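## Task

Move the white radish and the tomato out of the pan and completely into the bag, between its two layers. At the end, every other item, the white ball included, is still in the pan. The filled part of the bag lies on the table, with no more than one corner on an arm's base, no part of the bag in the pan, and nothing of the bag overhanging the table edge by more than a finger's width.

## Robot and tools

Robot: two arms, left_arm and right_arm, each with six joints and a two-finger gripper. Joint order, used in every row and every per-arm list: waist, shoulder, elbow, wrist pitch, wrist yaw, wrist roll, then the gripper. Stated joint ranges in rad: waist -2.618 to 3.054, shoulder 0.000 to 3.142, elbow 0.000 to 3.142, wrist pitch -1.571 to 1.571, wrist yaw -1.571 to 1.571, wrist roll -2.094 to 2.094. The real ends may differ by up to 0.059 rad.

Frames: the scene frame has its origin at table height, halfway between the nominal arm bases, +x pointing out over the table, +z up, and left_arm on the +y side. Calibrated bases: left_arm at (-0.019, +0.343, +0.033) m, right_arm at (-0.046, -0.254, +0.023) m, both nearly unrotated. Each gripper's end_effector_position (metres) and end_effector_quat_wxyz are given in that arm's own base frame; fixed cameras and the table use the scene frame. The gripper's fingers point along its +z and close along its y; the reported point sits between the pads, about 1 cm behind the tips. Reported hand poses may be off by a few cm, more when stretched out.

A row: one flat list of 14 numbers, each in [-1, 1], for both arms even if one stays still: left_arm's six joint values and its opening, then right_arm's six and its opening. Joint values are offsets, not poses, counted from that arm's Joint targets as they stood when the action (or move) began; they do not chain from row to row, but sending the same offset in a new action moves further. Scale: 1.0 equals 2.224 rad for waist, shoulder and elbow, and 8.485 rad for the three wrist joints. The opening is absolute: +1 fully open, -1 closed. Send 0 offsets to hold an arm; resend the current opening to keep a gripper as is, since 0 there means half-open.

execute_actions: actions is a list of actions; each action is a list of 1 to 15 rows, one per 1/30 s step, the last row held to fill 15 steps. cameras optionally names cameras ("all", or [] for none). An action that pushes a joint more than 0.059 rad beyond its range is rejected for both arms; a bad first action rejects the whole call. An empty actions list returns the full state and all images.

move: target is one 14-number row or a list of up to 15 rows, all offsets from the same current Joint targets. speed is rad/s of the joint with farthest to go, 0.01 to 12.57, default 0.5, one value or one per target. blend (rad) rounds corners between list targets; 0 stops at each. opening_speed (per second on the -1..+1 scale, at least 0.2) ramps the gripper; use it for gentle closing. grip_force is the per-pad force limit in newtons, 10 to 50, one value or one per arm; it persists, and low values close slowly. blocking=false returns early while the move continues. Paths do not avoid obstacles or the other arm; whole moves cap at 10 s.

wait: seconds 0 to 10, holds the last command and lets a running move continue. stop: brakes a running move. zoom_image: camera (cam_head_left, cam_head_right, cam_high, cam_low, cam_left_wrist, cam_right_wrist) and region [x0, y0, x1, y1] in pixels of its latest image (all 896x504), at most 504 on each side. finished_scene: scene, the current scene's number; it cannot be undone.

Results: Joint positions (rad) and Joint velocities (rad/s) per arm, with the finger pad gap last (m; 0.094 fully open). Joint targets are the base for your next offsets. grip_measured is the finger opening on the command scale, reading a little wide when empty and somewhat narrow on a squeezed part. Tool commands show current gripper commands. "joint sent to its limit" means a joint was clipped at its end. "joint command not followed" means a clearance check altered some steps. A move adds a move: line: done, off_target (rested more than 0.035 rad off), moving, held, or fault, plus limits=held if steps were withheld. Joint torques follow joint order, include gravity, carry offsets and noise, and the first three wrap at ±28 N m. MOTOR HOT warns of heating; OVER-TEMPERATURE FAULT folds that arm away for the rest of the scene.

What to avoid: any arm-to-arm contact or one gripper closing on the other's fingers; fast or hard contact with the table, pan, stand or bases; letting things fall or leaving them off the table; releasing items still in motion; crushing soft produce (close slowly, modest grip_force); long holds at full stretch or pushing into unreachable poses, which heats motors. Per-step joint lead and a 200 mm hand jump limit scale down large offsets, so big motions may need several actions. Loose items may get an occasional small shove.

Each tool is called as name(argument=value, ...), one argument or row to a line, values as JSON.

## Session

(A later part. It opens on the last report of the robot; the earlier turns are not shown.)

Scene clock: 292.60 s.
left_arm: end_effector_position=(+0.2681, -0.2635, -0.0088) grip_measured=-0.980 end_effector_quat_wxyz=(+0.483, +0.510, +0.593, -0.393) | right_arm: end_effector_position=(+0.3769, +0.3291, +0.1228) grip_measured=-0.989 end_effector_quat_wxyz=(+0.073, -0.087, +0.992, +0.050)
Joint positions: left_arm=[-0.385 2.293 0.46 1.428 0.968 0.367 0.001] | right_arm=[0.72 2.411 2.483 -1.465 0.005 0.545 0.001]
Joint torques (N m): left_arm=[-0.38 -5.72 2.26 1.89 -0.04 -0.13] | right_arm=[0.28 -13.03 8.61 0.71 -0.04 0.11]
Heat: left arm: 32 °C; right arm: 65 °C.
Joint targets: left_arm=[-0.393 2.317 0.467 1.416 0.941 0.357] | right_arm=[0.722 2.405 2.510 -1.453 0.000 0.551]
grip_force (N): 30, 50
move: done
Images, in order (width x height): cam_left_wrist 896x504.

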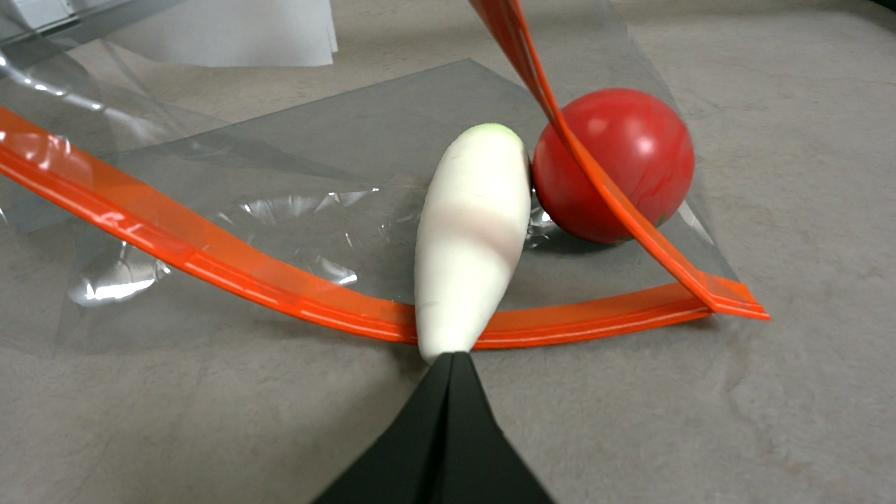

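move(
  target=[-0.04,0.0045,0.031,-0.0025,-0.0097,-0.0061,-1,0,0,0,0,0,0,-1],
  speed=0.1,
  cameras=["cam_left_wrist"],
)

Scene clock: 294.20 s.
left_arm: end_effector_position=(+0.2748, -0.2924, -0.0079) grip_measured=-0.980 end_effector_quat_wxyz=(+0.486, +0.511, +0.593, -0.390) | right_arm: end_effector_position=(+0.3769, +0.3291, +0.1228) grip_measured=-0.989 end_effector_quat_wxyz=(+0.073, -0.087, +0.992, +0.050)
Joint positions: left_arm=[-0.476 2.306 0.527 1.419 0.88 0.317 0.001] | right_arm=[0.72 2.411 2.483 -1.465 0.005 0.545 0.001]
Joint torques (N m): left_arm=[-0.28 -6.42 2.88 1.82 -0.01 -0.16] | right_arm=[0.27 -13.04 8.61 0.71 -0.05 0.11]
Heat: left arm: 32 °C; right arm: 65 °C.
Joint targets: left_arm=[-0.482 2.327 0.536 1.395 0.859 0.306] | right_arm=[0.722 2.405 2.510 -1.453 0.000 0.551]
grip_force (N): 30, 50
move: done
Images, in order (width x height): cam_left_wrist 896x504.

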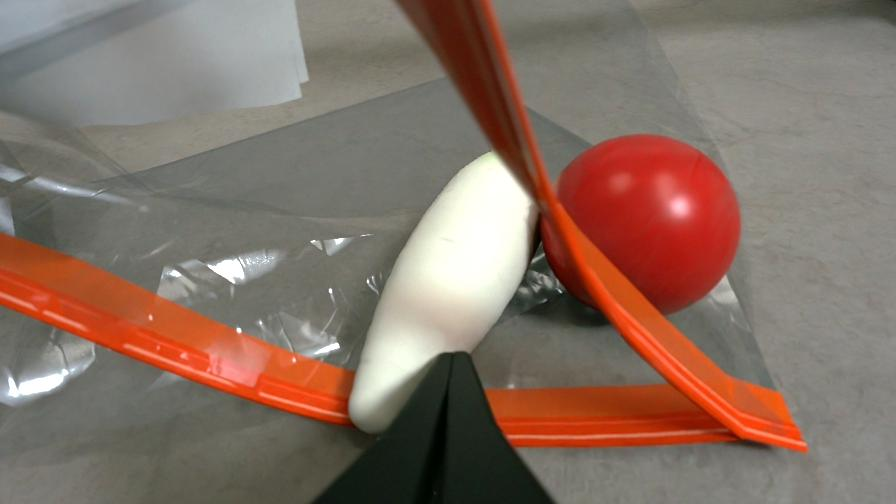

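move(
  target=[
    [0.04,-0.0045,-0.031,0.0025,0.0097,0.0061,-1,0,0,0,0,0,0,-1],
    [0.0945,-0.0205,-0.047,-0.0093,0.0197,0.0146,-1,0,0,0,0,0,0,-1],
  ],
  speed=0.2,
  blend=[0.02,0],
  cameras=["cam_left_wrist","cam_right_wrist"],
)

Scene clock: 296.13 s.
left_arm: end_effector_position=(+0.2785, -0.2358, -0.0095) grip_measured=-0.980 end_effector_quat_wxyz=(+0.490, +0.497, +0.604, -0.386) | right_arm: end_effector_position=(+0.3769, +0.3291, +0.1228) grip_measured=-0.989 end_effector_quat_wxyz=(+0.073, -0.087, +0.992, +0.050)
Joint positions: left_arm=[-0.281 2.284 0.444 1.394 1.03 0.41 0.001] | right_arm=[0.72 2.411 2.483 -1.465 0.005 0.545 0.001]
Joint torques (N m): left_arm=[0.94 -7.61 0.27 1.08 0.2 0.12] | right_arm=[0.28 -13.03 8.62 0.71 -0.05 0.11]
Heat: left arm: 32 °C; right arm: 65 °C.
Joint targets: left_arm=[-0.272 2.281 0.431 1.316 1.026 0.430] | right_arm=[0.722 2.405 2.510 -1.453 0.000 0.551]
grip_force (N): 30, 50
move: off_target (left_arm); left_arm: the wrist pitch is farthest, 0.078 rad from its target
Images, in order (width x height): cam_left_wrist 896x504, cam_right_wrist 896x504.

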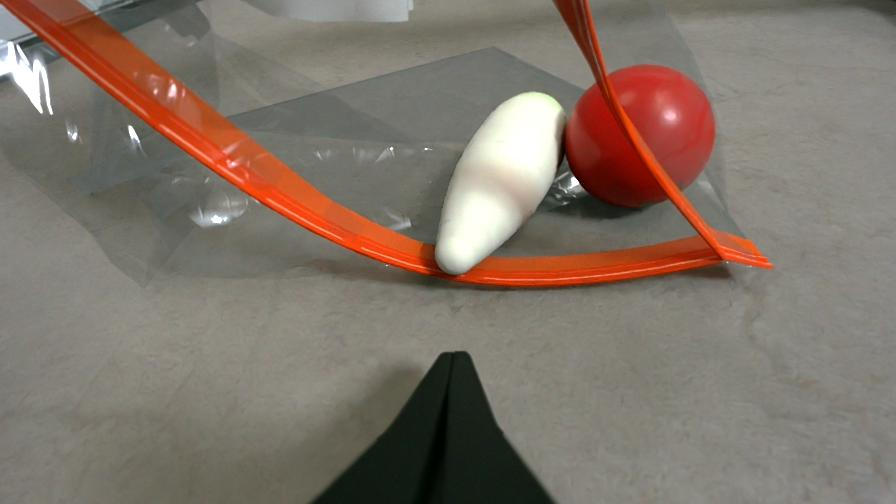

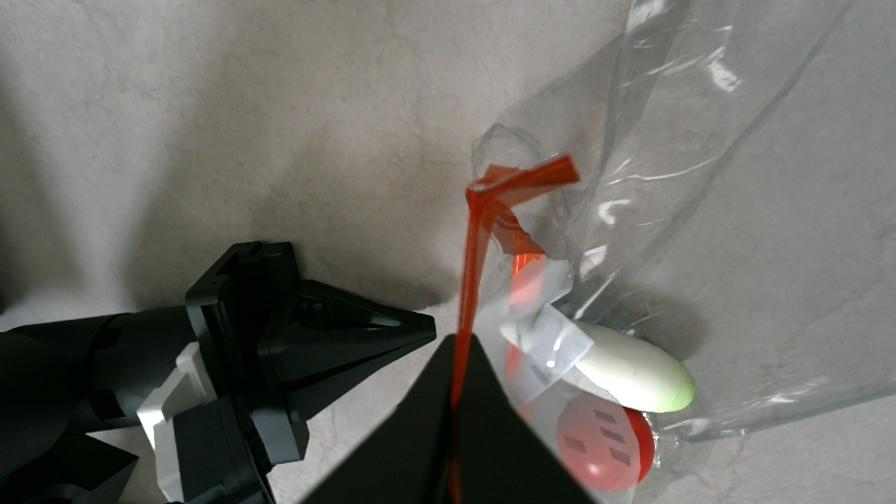

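move(
  target=[0.0049,-0.0241,0.0614,-0.0378,0.0156,0.0227,-1,0,0,0,0,0,0,-1],
  speed=0.2,
)

move(
  target=[0,0,0,0,0,0,-0.4,0,0,0,0,0,0,-1],
  opening_speed=1,
  cameras=["cam_left_wrist","cam_right_wrist"],
)

Scene clock: 299.57 s.
left_arm: end_effector_position=(+0.2762, -0.2435, -0.0086) grip_measured=-0.980 end_effector_quat_wxyz=(+0.457, +0.543, +0.560, -0.427) | right_arm: end_effector_position=(+0.3769, +0.3291, +0.1228) grip_measured=-0.989 end_effector_quat_wxyz=(+0.073, -0.087, +0.992, +0.050)
Joint positions: left_arm=[-0.269 2.231 0.562 1.05 1.185 0.602 0.001] | right_arm=[0.72 2.411 2.483 -1.465 0.005 0.545 0.001]
Joint torques (N m): left_arm=[0.84 -8.05 3.11 1.1 0.1 0.16] | right_arm=[0.27 -13.04 8.62 0.72 -0.04 0.11]
Heat: left arm: 32 °C; right arm: 66 °C.
Joint targets: left_arm=[-0.261 2.228 0.568 0.995 1.158 0.622] | right_arm=[0.722 2.405 2.510 -1.453 0.000 0.551]
grip_force (N): 30, 50
move: off_target (left_arm); left_arm: the wrist pitch is farthest, 0.055 rad from its target

Scene clock: 300.40 s.
left_arm: end_effector_position=(+0.2793, -0.2430, -0.0078) grip_measured=-0.402 end_effector_quat_wxyz=(+0.460, +0.544, +0.559, -0.424) | right_arm: end_effector_position=(+0.3769, +0.3291, +0.1228) grip_measured=-0.989 end_effector_quat_wxyz=(+0.073, -0.087, +0.992, +0.050)
Joint positions: left_arm=[-0.265 2.231 0.569 1.048 1.185 0.605 0.028] | right_arm=[0.72 2.411 2.483 -1.465 0.005 0.545 0.001]
Joint torques (N m): left_arm=[0.53 -8.17 2.4 1.14 0.09 0.1] | right_arm=[0.29 -13.04 8.61 0.72 -0.04 0.11]
Heat: left arm: 32 °C; right arm: 66 °C.
Joint targets: left_arm=[-0.261 2.228 0.568 0.995 1.158 0.622] | right_arm=[0.722 2.405 2.510 -1.453 0.000 0.551]
grip_force (N): 30, 50
move: off_target (left_arm); left_arm: the wrist pitch is farthest, 0.053 rad from its target
Images, in order (width x height): cam_left_wrist 896x504, cam_right_wrist 896x504.

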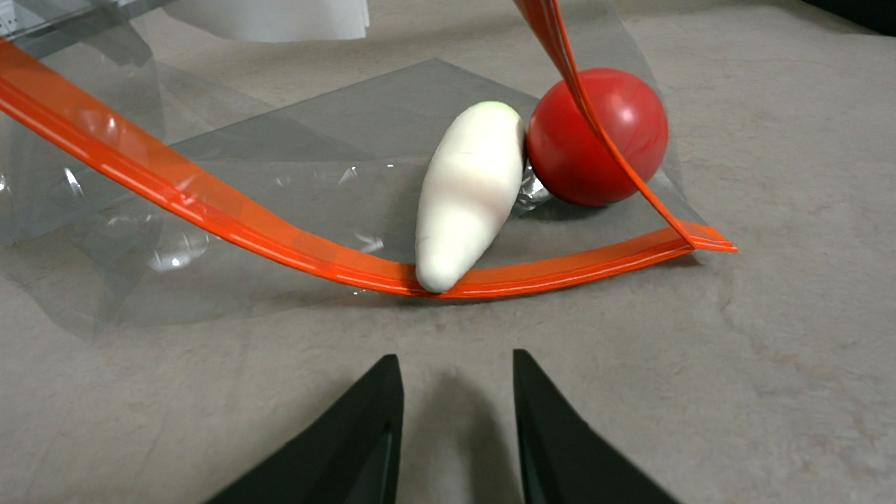

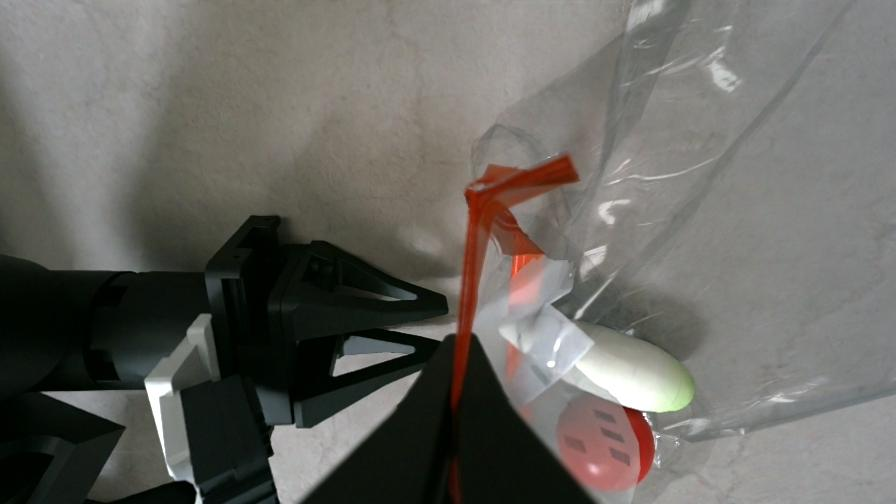

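move(
  target=[-0.0326,0.0157,0.0216,0.0093,-0.007,-0.012,-0.4,0,0,0,0,0,0,-1],
  speed=0.1,
  cameras=["cam_left_wrist"],
)

Scene clock: 302.37 s.
left_arm: end_effector_position=(+0.2851, -0.2623, -0.0083) grip_measured=-0.402 end_effector_quat_wxyz=(+0.453, +0.542, +0.568, -0.422) | right_arm: end_effector_position=(+0.3769, +0.3291, +0.1228) grip_measured=-0.989 end_effector_quat_wxyz=(+0.073, -0.087, +0.992, +0.050)
Joint positions: left_arm=[-0.327 2.242 0.606 1.071 1.122 0.532 0.028] | right_arm=[0.72 2.411 2.483 -1.465 0.005 0.545 0.001]
Joint torques (N m): left_arm=[-0.29 -6.56 3.74 1.87 0.09 -0.18] | right_arm=[0.28 -13.04 8.62 0.71 -0.04 0.11]
Heat: left arm: 32 °C; right arm: 66 °C.
Joint targets: left_arm=[-0.334 2.262 0.616 1.074 1.099 0.521] | right_arm=[0.722 2.405 2.510 -1.453 0.000 0.551]
grip_force (N): 30, 50
move: done
Images, in order (width x height): cam_left_wrist 896x504.

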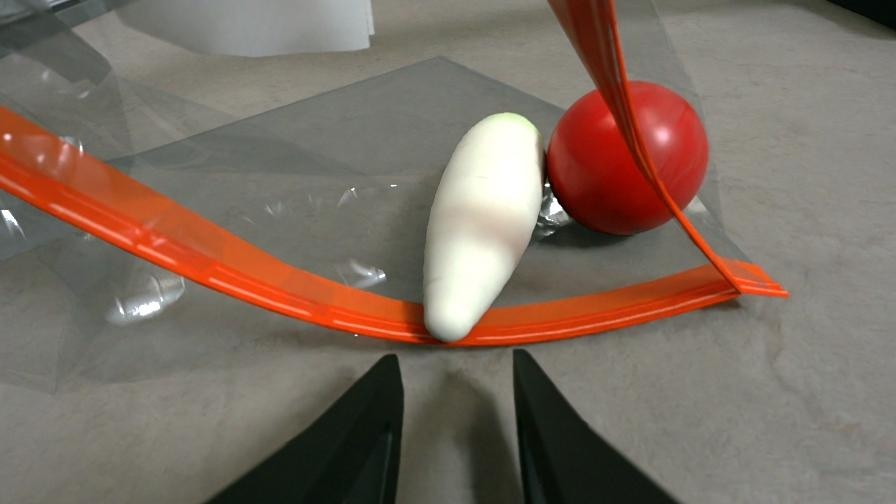

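move(
  target=[-0.0466,0.0139,0.0168,0.0082,-0.0108,-0.0108,-0.4,0,0,0,0,0,0,-1],
  speed=0.12,
  cameras=["cam_left_wrist"],
)

Scene clock: 307.87 s.
left_arm: end_effector_position=(+0.2836, -0.2948, -0.0083) grip_measured=-0.402 end_effector_quat_wxyz=(+0.452, +0.545, +0.567, -0.421) | right_arm: end_effector_position=(+0.3769, +0.3291, +0.1228) grip_measured=-0.989 end_effector_quat_wxyz=(+0.073, -0.087, +0.992, +0.050)
Joint positions: left_arm=[-0.431 2.271 0.644 1.144 1.032 0.438 0.028] | right_arm=[0.72 2.411 2.483 -1.465 0.005 0.545 0.001]
Joint torques (N m): left_arm=[-0.28 -6.72 3.86 1.92 0.04 -0.12] | right_arm=[0.28 -13.03 8.64 0.71 -0.05 0.11]
Heat: left arm: 32 °C; right arm: 66 °C.
Joint targets: left_arm=[-0.437 2.293 0.653 1.143 1.007 0.429] | right_arm=[0.722 2.405 2.510 -1.453 0.000 0.551]
grip_force (N): 30, 50
move: done
Images, in order (width x height): cam_left_wrist 896x504.

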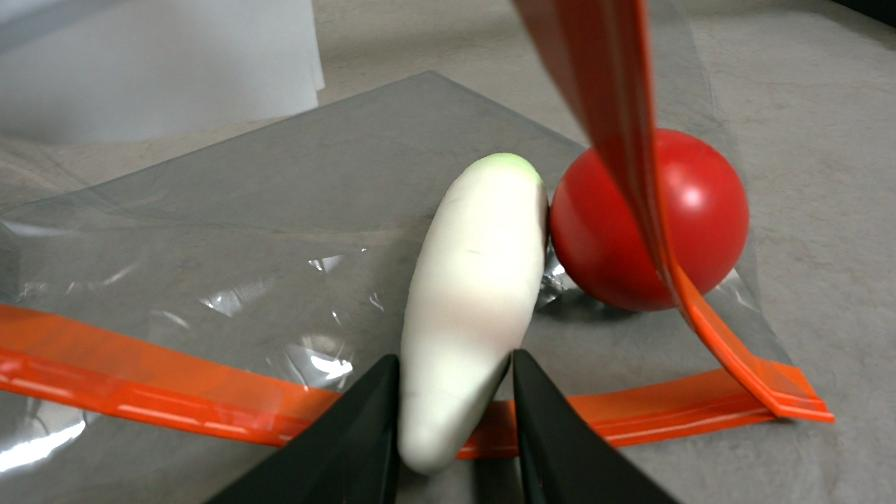

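move(
  target=[-0.0466,0.0139,0.0168,0.0082,-0.0108,-0.0108,-0.4,0,0,0,0,0,0,-1],
  speed=0.12,
  cameras=["cam_left_wrist","cam_right_wrist"],
)

Scene clock: 309.50 s.
left_arm: end_effector_position=(+0.2780, -0.3276, -0.0079) grip_measured=-0.402 end_effector_quat_wxyz=(+0.453, +0.543, +0.568, -0.422) | right_arm: end_effector_position=(+0.3769, +0.3291, +0.1228) grip_measured=-0.989 end_effector_quat_wxyz=(+0.073, -0.087, +0.992, +0.050)
Joint positions: left_arm=[-0.534 2.302 0.68 1.214 0.938 0.348 0.028] | right_arm=[0.72 2.411 2.483 -1.465 0.005 0.545 0.001]
Joint torques (N m): left_arm=[-0.25 -7.09 4.05 2.02 0 -0.14] | right_arm=[0.28 -13.01 8.62 0.71 -0.04 0.11]
Heat: left arm: 33 °C; right arm: 66 °C.
Joint targets: left_arm=[-0.541 2.324 0.691 1.213 0.916 0.337] | right_arm=[0.722 2.405 2.510 -1.453 0.000 0.551]
grip_force (N): 30, 50
move: done
Images, in order (width x height): cam_left_wrist 896x504, cam_right_wrist 896x504.

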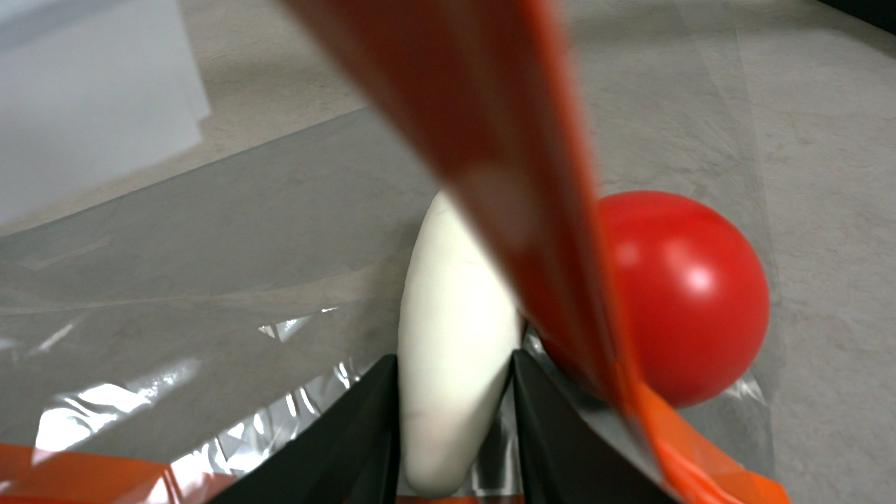

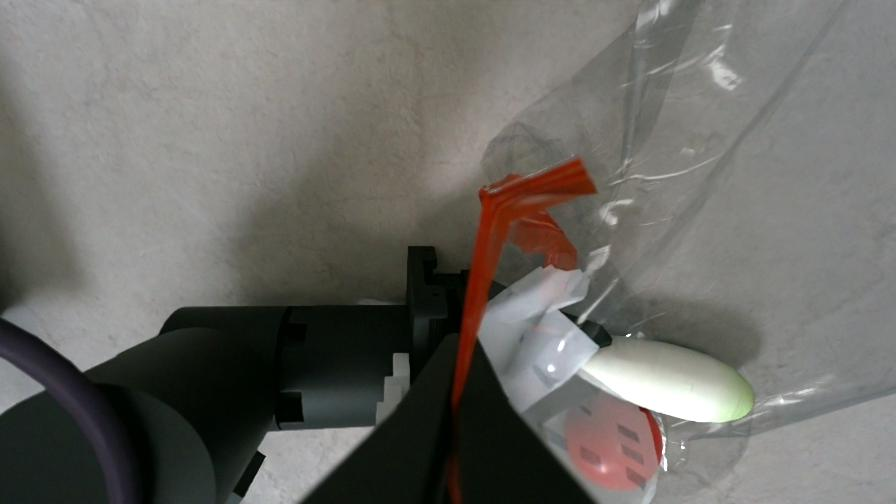

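move(
  target=[-0.0337,0.0108,0.0225,0.0013,-0.0081,-0.0052,-0.4,0,0,0,0,0,0,-1],
  speed=0.1,
  cameras=["cam_left_wrist","cam_right_wrist","cam_head_left"],
)

Scene clock: 311.20 s.
left_arm: end_effector_position=(+0.2763, -0.3540, -0.0071) grip_measured=-0.402 end_effector_quat_wxyz=(+0.455, +0.543, +0.567, -0.421) | right_arm: end_effector_position=(+0.3769, +0.3291, +0.1228) grip_measured=-0.989 end_effector_quat_wxyz=(+0.073, -0.087, +0.992, +0.050)
Joint positions: left_arm=[-0.608 2.324 0.73 1.228 0.868 0.303 0.028] | right_arm=[0.72 2.411 2.483 -1.465 0.005 0.545 0.001]
Joint torques (N m): left_arm=[-0.34 -7.3 4.31 2.05 -0.01 -0.11] | right_arm=[0.28 -13.03 8.62 0.71 -0.05 0.11]
Heat: left arm: 33 °C; right arm: 66 °C.
Joint targets: left_arm=[-0.616 2.348 0.741 1.224 0.847 0.293] | right_arm=[0.722 2.405 2.510 -1.453 0.000 0.551]
grip_force (N): 30, 50
move: done
Images, in order (width x height): cam_head_left 896x504, cam_left_wrist 896x504, cam_right_wrist 896x504.

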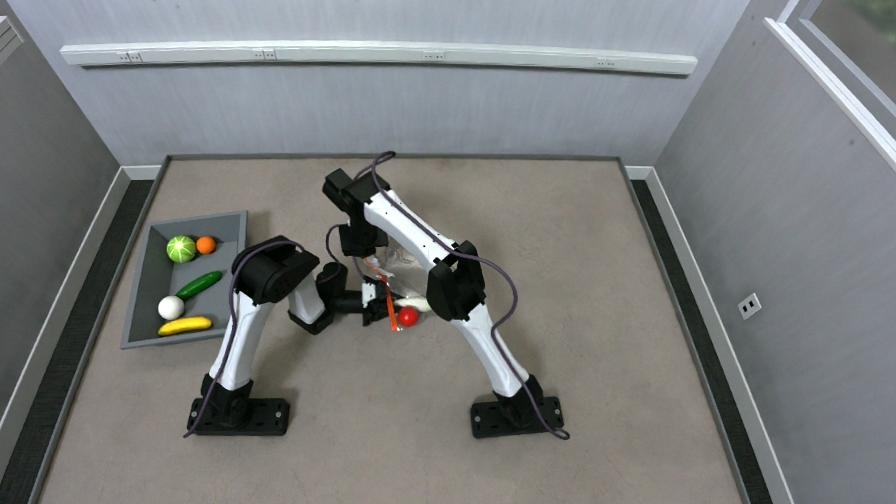

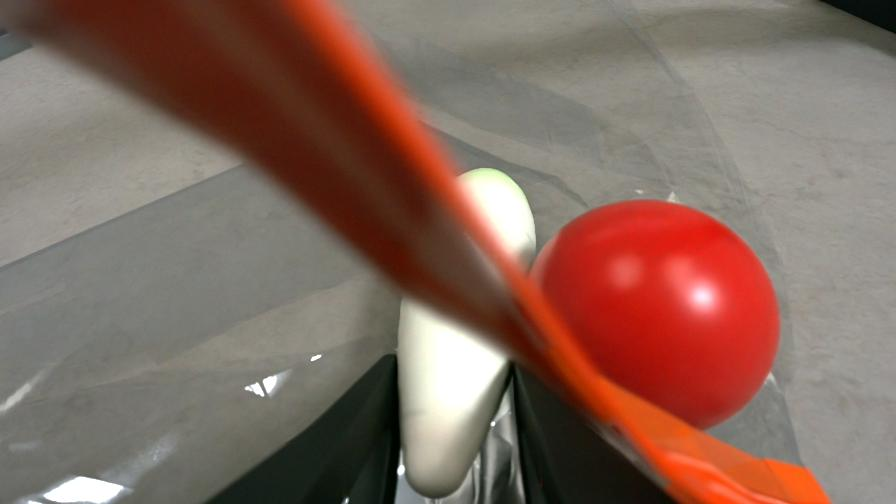

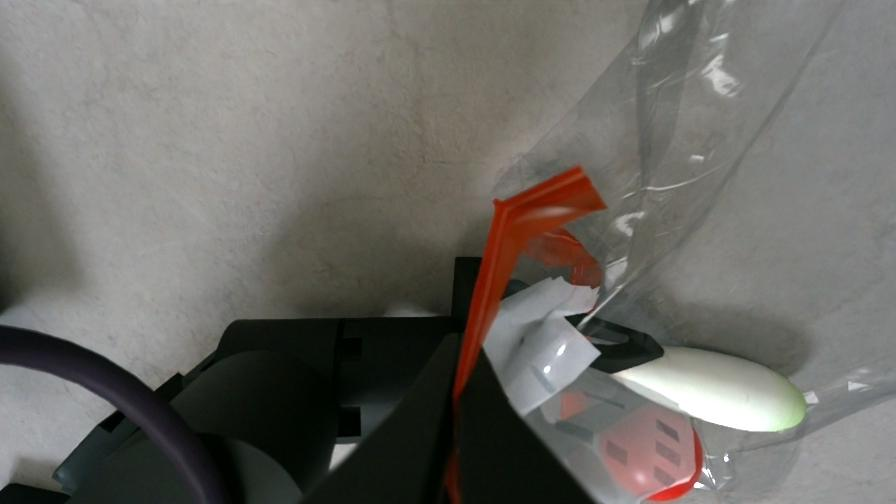

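move(
  target=[
    [0,0,0,0,0,0,-0.2,0,0,0,0,0,0,-1],
    [0.0335,-0.0108,-0.0225,-0.0013,0.0081,0.0052,-0.2,0,0,0,0,0,0,-1],
    [0.0805,-0.0247,-0.0396,-0.0095,0.0189,0.0160,-0.2,0,0,0,0,0,0,-1],
    [0.1270,-0.0382,-0.0562,-0.0177,0.0297,0.0268,-0.2,0,0,0,0,0,0,-1],
    [0.1596,-0.054,-0.0778,-0.0270,0.0367,0.0388,-0.2,0,0,0,0,0,0,-1],
  ],
  speed=0.15,
  opening_speed=0.4,
  blend=[0,0.03,0.03,0.03,0],
  cameras=["cam_left_wrist","cam_right_wrist"],
)

Scene clock: 315.57 s.
left_arm: end_effector_position=(+0.2855, -0.2448, -0.0076) grip_measured=-0.202 end_effector_quat_wxyz=(+0.464, +0.543, +0.562, -0.417) | right_arm: end_effector_position=(+0.3769, +0.3291, +0.1228) grip_measured=-0.989 end_effector_quat_wxyz=(+0.073, -0.087, +0.992, +0.050)
Joint positions: left_arm=[-0.269 2.234 0.583 1.052 1.167 0.596 0.038] | right_arm=[0.72 2.411 2.483 -1.465 0.005 0.545 0.001]
Joint torques (N m): left_arm=[0.84 -8.42 1.14 1.12 0.26 0.15] | right_arm=[0.27 -13.04 8.62 0.72 -0.04 0.11]
Heat: left arm: 33 °C; right arm: 66 °C.
Joint targets: left_arm=[-0.261 2.228 0.568 0.995 1.158 0.622] | right_arm=[0.722 2.405 2.510 -1.453 0.000 0.551]
grip_force (N): 30, 50
move: off_target (left_arm); left_arm: the wrist pitch is farthest, 0.057 rad from its target
Images, in order (width x height): cam_left_wrist 896x504, cam_right_wrist 896x504.

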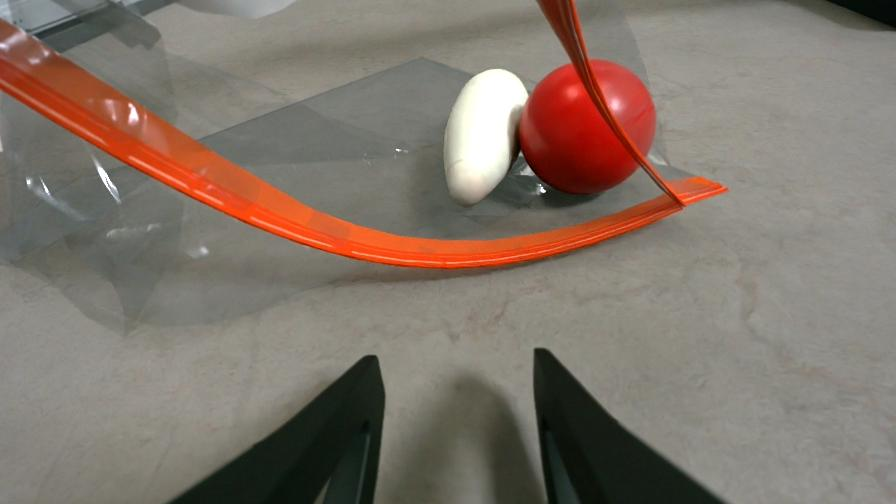

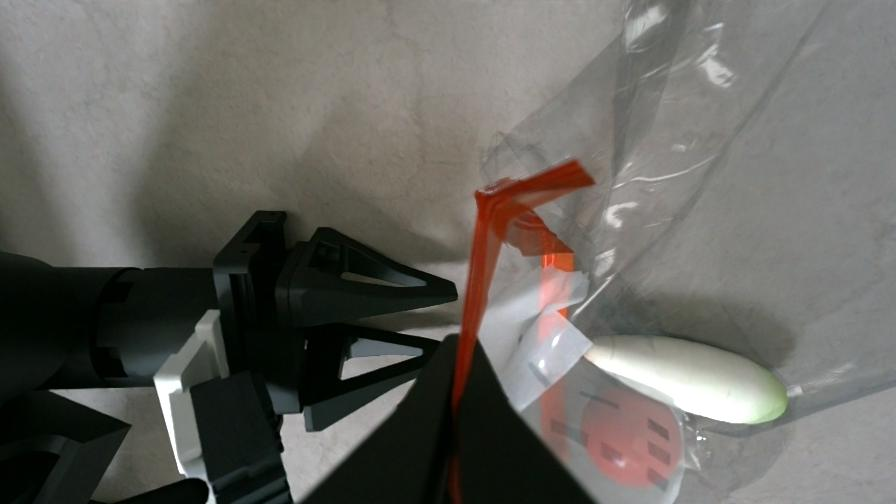

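move(
  target=[
    [-0.0326,0.0157,0.0216,0.0093,-0.0070,-0.0120,-0.25,0,0,0,0,0,0,-1],
    [-0.0791,0.0292,0.0382,0.0174,-0.0178,-0.0227,-0.25,0,0,0,0,0,0,-1],
    [-0.1291,0.0471,0.0664,0.0245,-0.0293,-0.0339,-0.25,0,0,0,0,0,0,-1],
  ],
  speed=0.15,
  blend=[0.03,0.03,0],
  cameras=["cam_left_wrist","cam_right_wrist"],
)

Scene clock: 319.93 s.
left_arm: end_effector_position=(+0.2820, -0.3328, -0.0073) grip_measured=-0.248 end_effector_quat_wxyz=(+0.454, +0.544, +0.566, -0.422) | right_arm: end_effector_position=(+0.3769, +0.3291, +0.1228) grip_measured=-0.989 end_effector_quat_wxyz=(+0.073, -0.087, +0.992, +0.050)
Joint positions: left_arm=[-0.542 2.31 0.705 1.204 0.933 0.344 0.035] | right_arm=[0.72 2.411 2.483 -1.465 0.005 0.545 0.001]
Joint torques (N m): left_arm=[-0.31 -7.17 4.16 2.01 -0.02 -0.14] | right_arm=[0.28 -13.03 8.61 0.72 -0.04 0.11]
Heat: left arm: 33 °C; right arm: 66 °C.
Joint targets: left_arm=[-0.548 2.333 0.716 1.203 0.909 0.335] | right_arm=[0.722 2.405 2.510 -1.453 0.000 0.551]
grip_force (N): 30, 50
move: done
Images, in order (width x height): cam_left_wrist 896x504, cam_right_wrist 896x504.

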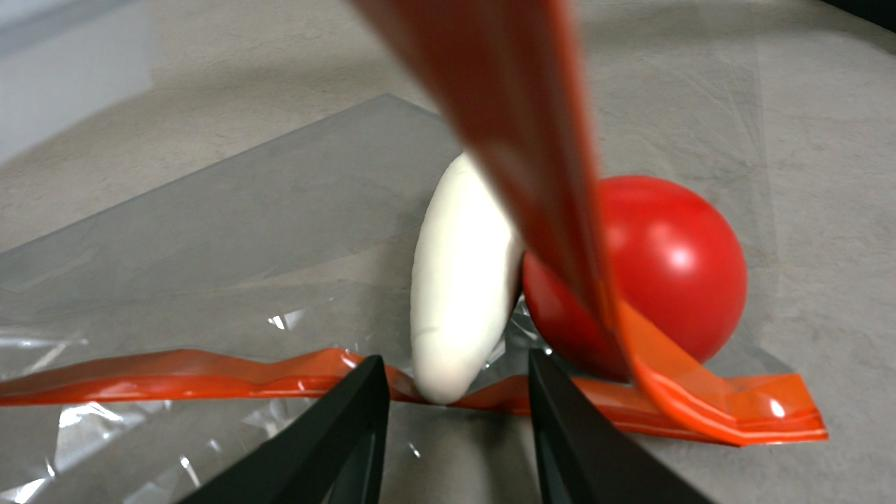

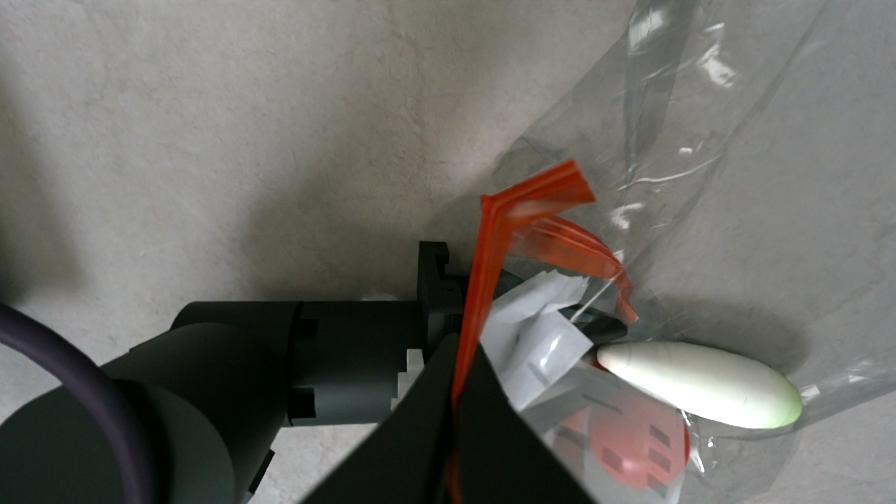

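move(
  target=[
    [0.05,-0.0179,-0.0282,-0.0071,0.0115,0.0112,-0.25,0,0,0,0,0,0,-1],
    [0.0965,-0.0314,-0.0448,-0.0152,0.0223,0.0219,-0.25,0,0,0,0,0,0,-1],
    [0.1291,-0.0471,-0.0664,-0.0245,0.0293,0.0339,-0.25,0,0,0,0,0,0,-1],
  ],
  speed=0.15,
  blend=[0.03,0.03,0],
  cameras=["cam_left_wrist","cam_right_wrist"],
)

Scene clock: 322.97 s.
left_arm: end_effector_position=(+0.2856, -0.2447, -0.0076) grip_measured=-0.248 end_effector_quat_wxyz=(+0.464, +0.543, +0.562, -0.417) | right_arm: end_effector_position=(+0.3769, +0.3291, +0.1228) grip_measured=-0.989 end_effector_quat_wxyz=(+0.073, -0.087, +0.992, +0.050)
Joint positions: left_arm=[-0.269 2.234 0.583 1.052 1.167 0.596 0.035] | right_arm=[0.72 2.411 2.483 -1.465 0.005 0.545 0.001]
Joint torques (N m): left_arm=[0.85 -8.42 1.11 1.11 0.25 0.18] | right_arm=[0.27 -13.04 8.61 0.71 -0.05 0.11]
Heat: left arm: 33 °C; right arm: 67 °C.
Joint targets: left_arm=[-0.261 2.228 0.568 0.995 1.158 0.622] | right_arm=[0.722 2.405 2.510 -1.453 0.000 0.551]
grip_force (N): 30, 50
move: off_target (left_arm); left_arm: the wrist pitch is farthest, 0.057 rad from its target
Images, in order (width x height): cam_left_wrist 896x504, cam_right_wrist 896x504.

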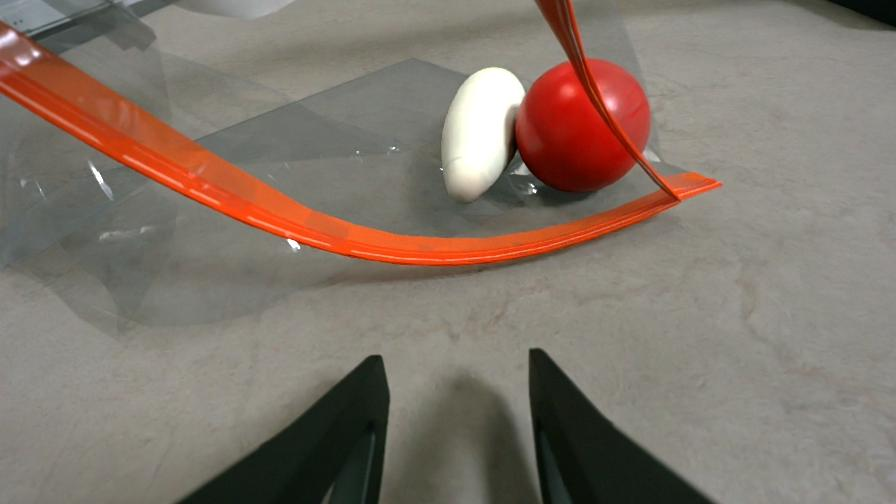

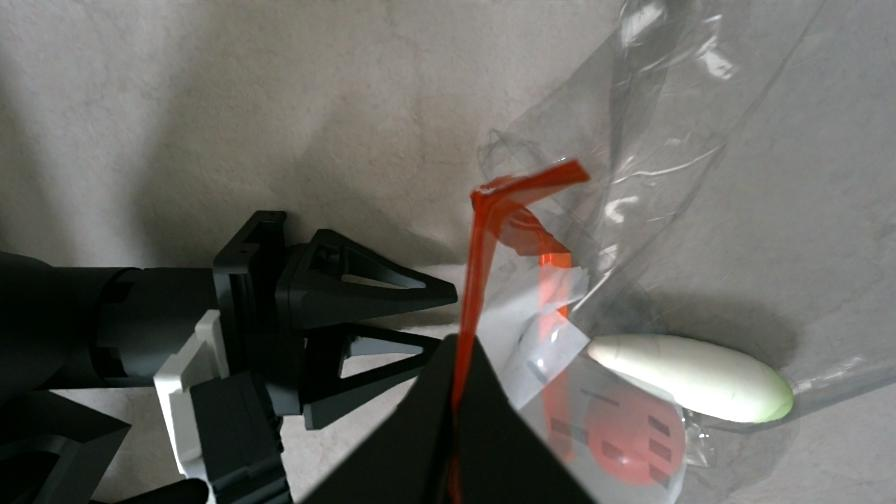

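move(
  target=[
    [0.0036,-0.1057,-0.0504,0.0073,0.0125,-0.0191,-0.25,0,0,0,0,0,0,-1],
    [0.1398,-0.1924,-0.0733,-0.0194,0.0176,-0.0085,-0.25,0,0,0,0,0,0,-1],
    [0.1623,-0.2824,0.1718,-0.1467,-0.0599,-0.0615,-0.25,0,0,0,0,0,0,-1],
  ],
  speed=[0.4,0.6,0.7],
  blend=[0.04,0.05,0],
  cameras=["cam_left_wrist","cam_right_wrist","cam_low"],
)

Scene clock: 327.10 s.
left_arm: end_effector_position=(+0.3959, -0.0711, +0.1003) grip_measured=-0.248 end_effector_quat_wxyz=(+0.332, +0.113, +0.894, -0.278) | right_arm: end_effector_position=(+0.3769, +0.3291, +0.1228) grip_measured=-0.989 end_effector_quat_wxyz=(+0.073, -0.087, +0.992, +0.050)
Joint positions: left_arm=[0.094 1.619 0.932 -0.234 0.668 0.113 0.035] | right_arm=[0.72 2.411 2.483 -1.465 0.005 0.545 0.001]
Joint torques (N m): left_arm=[0.72 -8.49 9.22 1.49 0.14 -0.14] | right_arm=[0.29 -13.04 8.59 0.71 -0.04 0.11]
Heat: left arm: 33 °C; right arm: 67 °C.
Joint targets: left_arm=[0.100 1.600 0.950 -0.250 0.650 0.100] | right_arm=[0.722 2.405 2.510 -1.453 0.000 0.551]
grip_force (N): 30, 50
move: done
Images, in order (width x height): cam_low 896x504, cam_left_wrist 896x504, cam_right_wrist 896x504.

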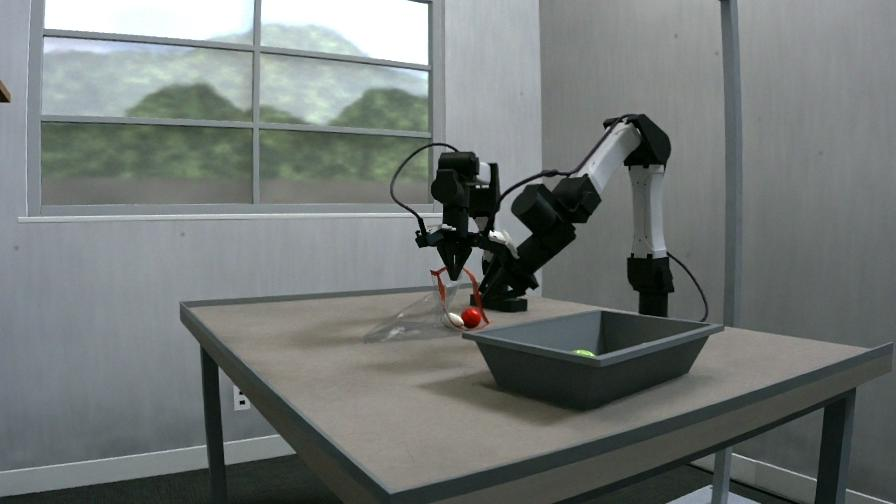

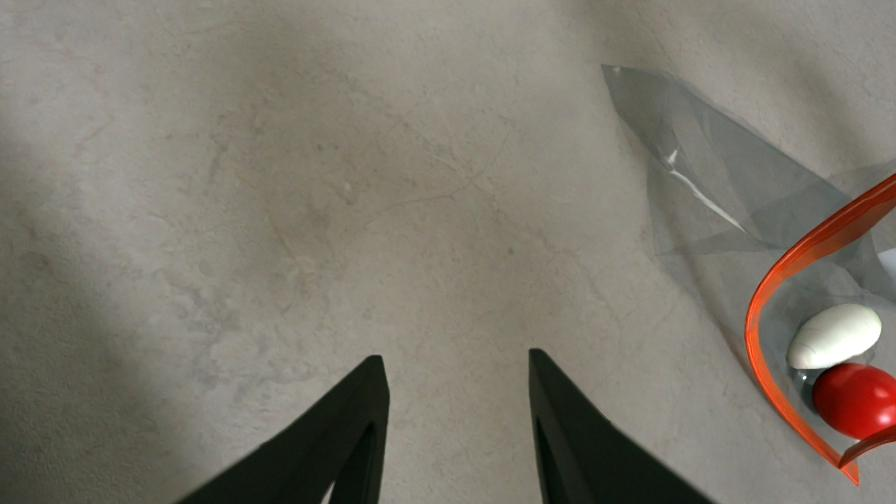

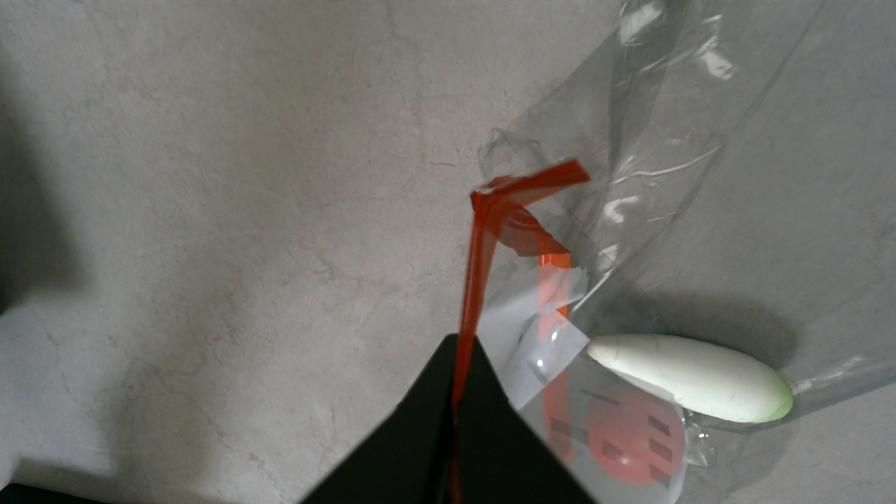

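zoom_image(
  camera="cam_left_wrist",
  region=[560, 40, 896, 500],
)

zoom_image(
  camera="cam_low",
  region=[340, 220, 560, 360],
)

Scaled by 1.096 from the camera's 896x504 image, which has a finer 1280x720 frame.

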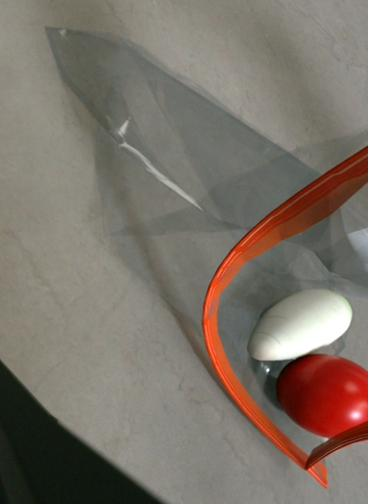

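Scaled by 2.291 from the camera's 896x504 image, which has a finer 1280x720 frame.

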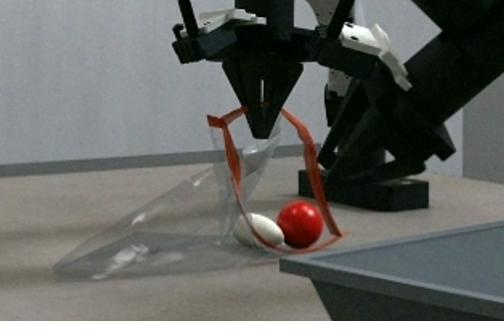

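execute_actions(
  actions=[],
  cameras=["cam_head_left","cam_head_right","cam_high"],
)

zoom_image(
  camera="cam_head_left",
  region=[340, 210, 480, 350],
)

zoom_image(
  camera="cam_high",
  region=[330, 200, 560, 380],
)

Scene clock: 328.07 s.
left_arm: end_effector_position=(+0.3959, -0.0710, +0.1002) grip_measured=-0.248 end_effector_quat_wxyz=(+0.331, +0.113, +0.895, -0.278) | right_arm: end_effector_position=(+0.3769, +0.3291, +0.1228) grip_measured=-0.989 end_effector_quat_wxyz=(+0.073, -0.087, +0.992, +0.050)
Joint positions: left_arm=[0.094 1.619 0.932 -0.235 0.667 0.113 0.035] | right_arm=[0.72 2.411 2.483 -1.465 0.005 0.545 0.001]
Joint velocities: within noise
Joint torques (N m): left_arm=[0.72 -8.47 9.21 1.5 0.15 -0.13] | right_arm=[0.28 -13.04 8.61 0.71 -0.04 0.11]
Heat: left arm: 34 °C; right arm: 67 °C.
Joint targets: left_arm=[0.100 1.600 0.950 -0.250 0.650 0.100] | right_arm=[0.722 2.405 2.510 -1.453 0.000 0.551]
Tool commands: left_gripper/opening=-0.25 right_gripper/opening=-1.0
grip_force (N): 30, 50
Images, in order (width x height): cam_head_left 896x504, cam_head_right 896x504, cam_high 896x504.

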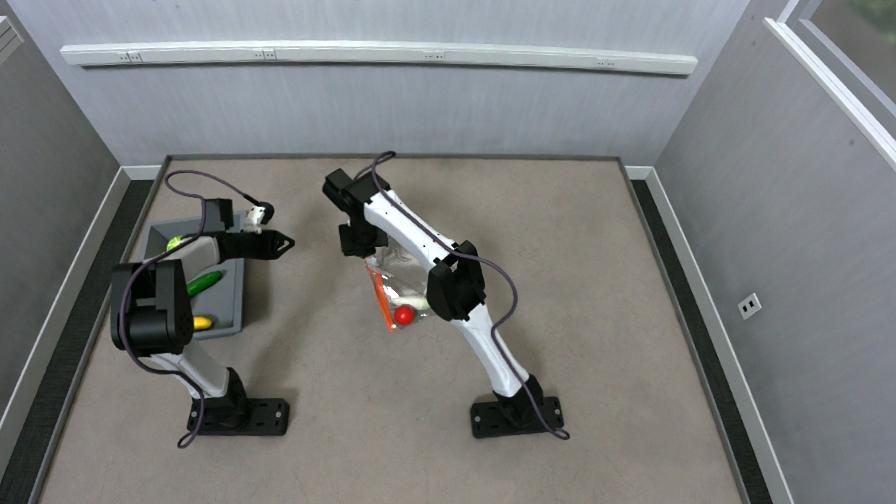

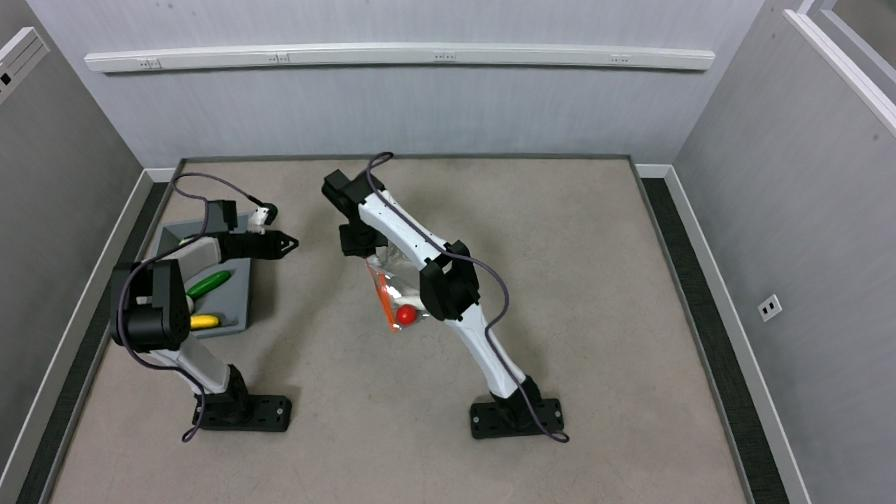

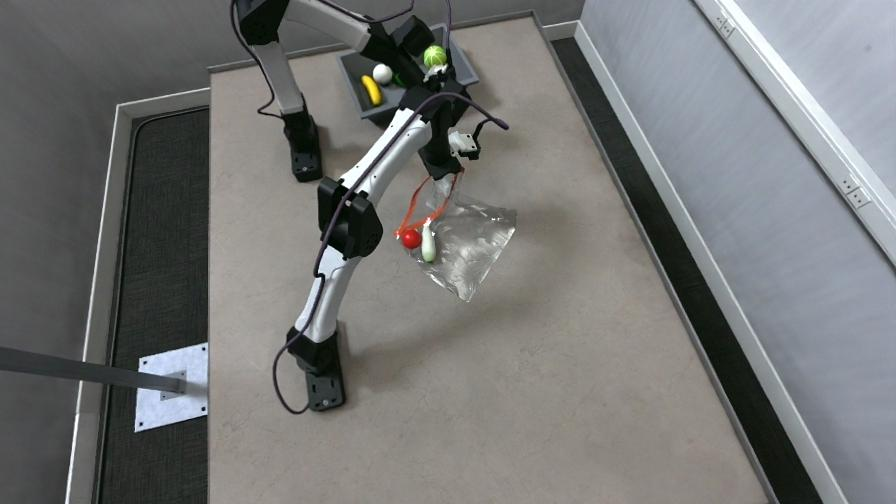

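Scaled by 3.600 from the camera's 896x504 image, which has a finer 1280x720 frame.

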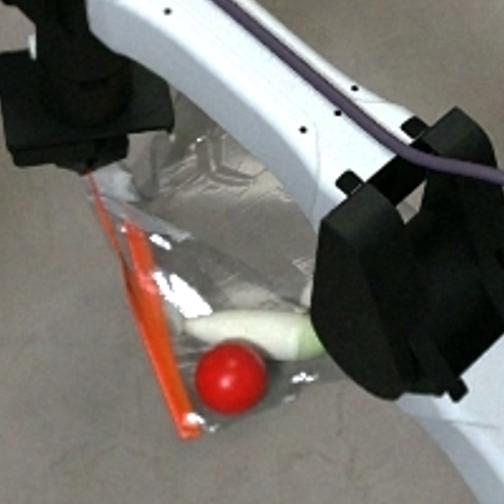

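Scaled by 2.191 from the camera's 896x504 image, which has a finer 1280x720 frame.

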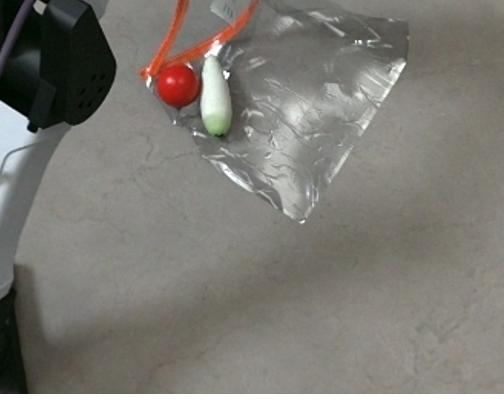

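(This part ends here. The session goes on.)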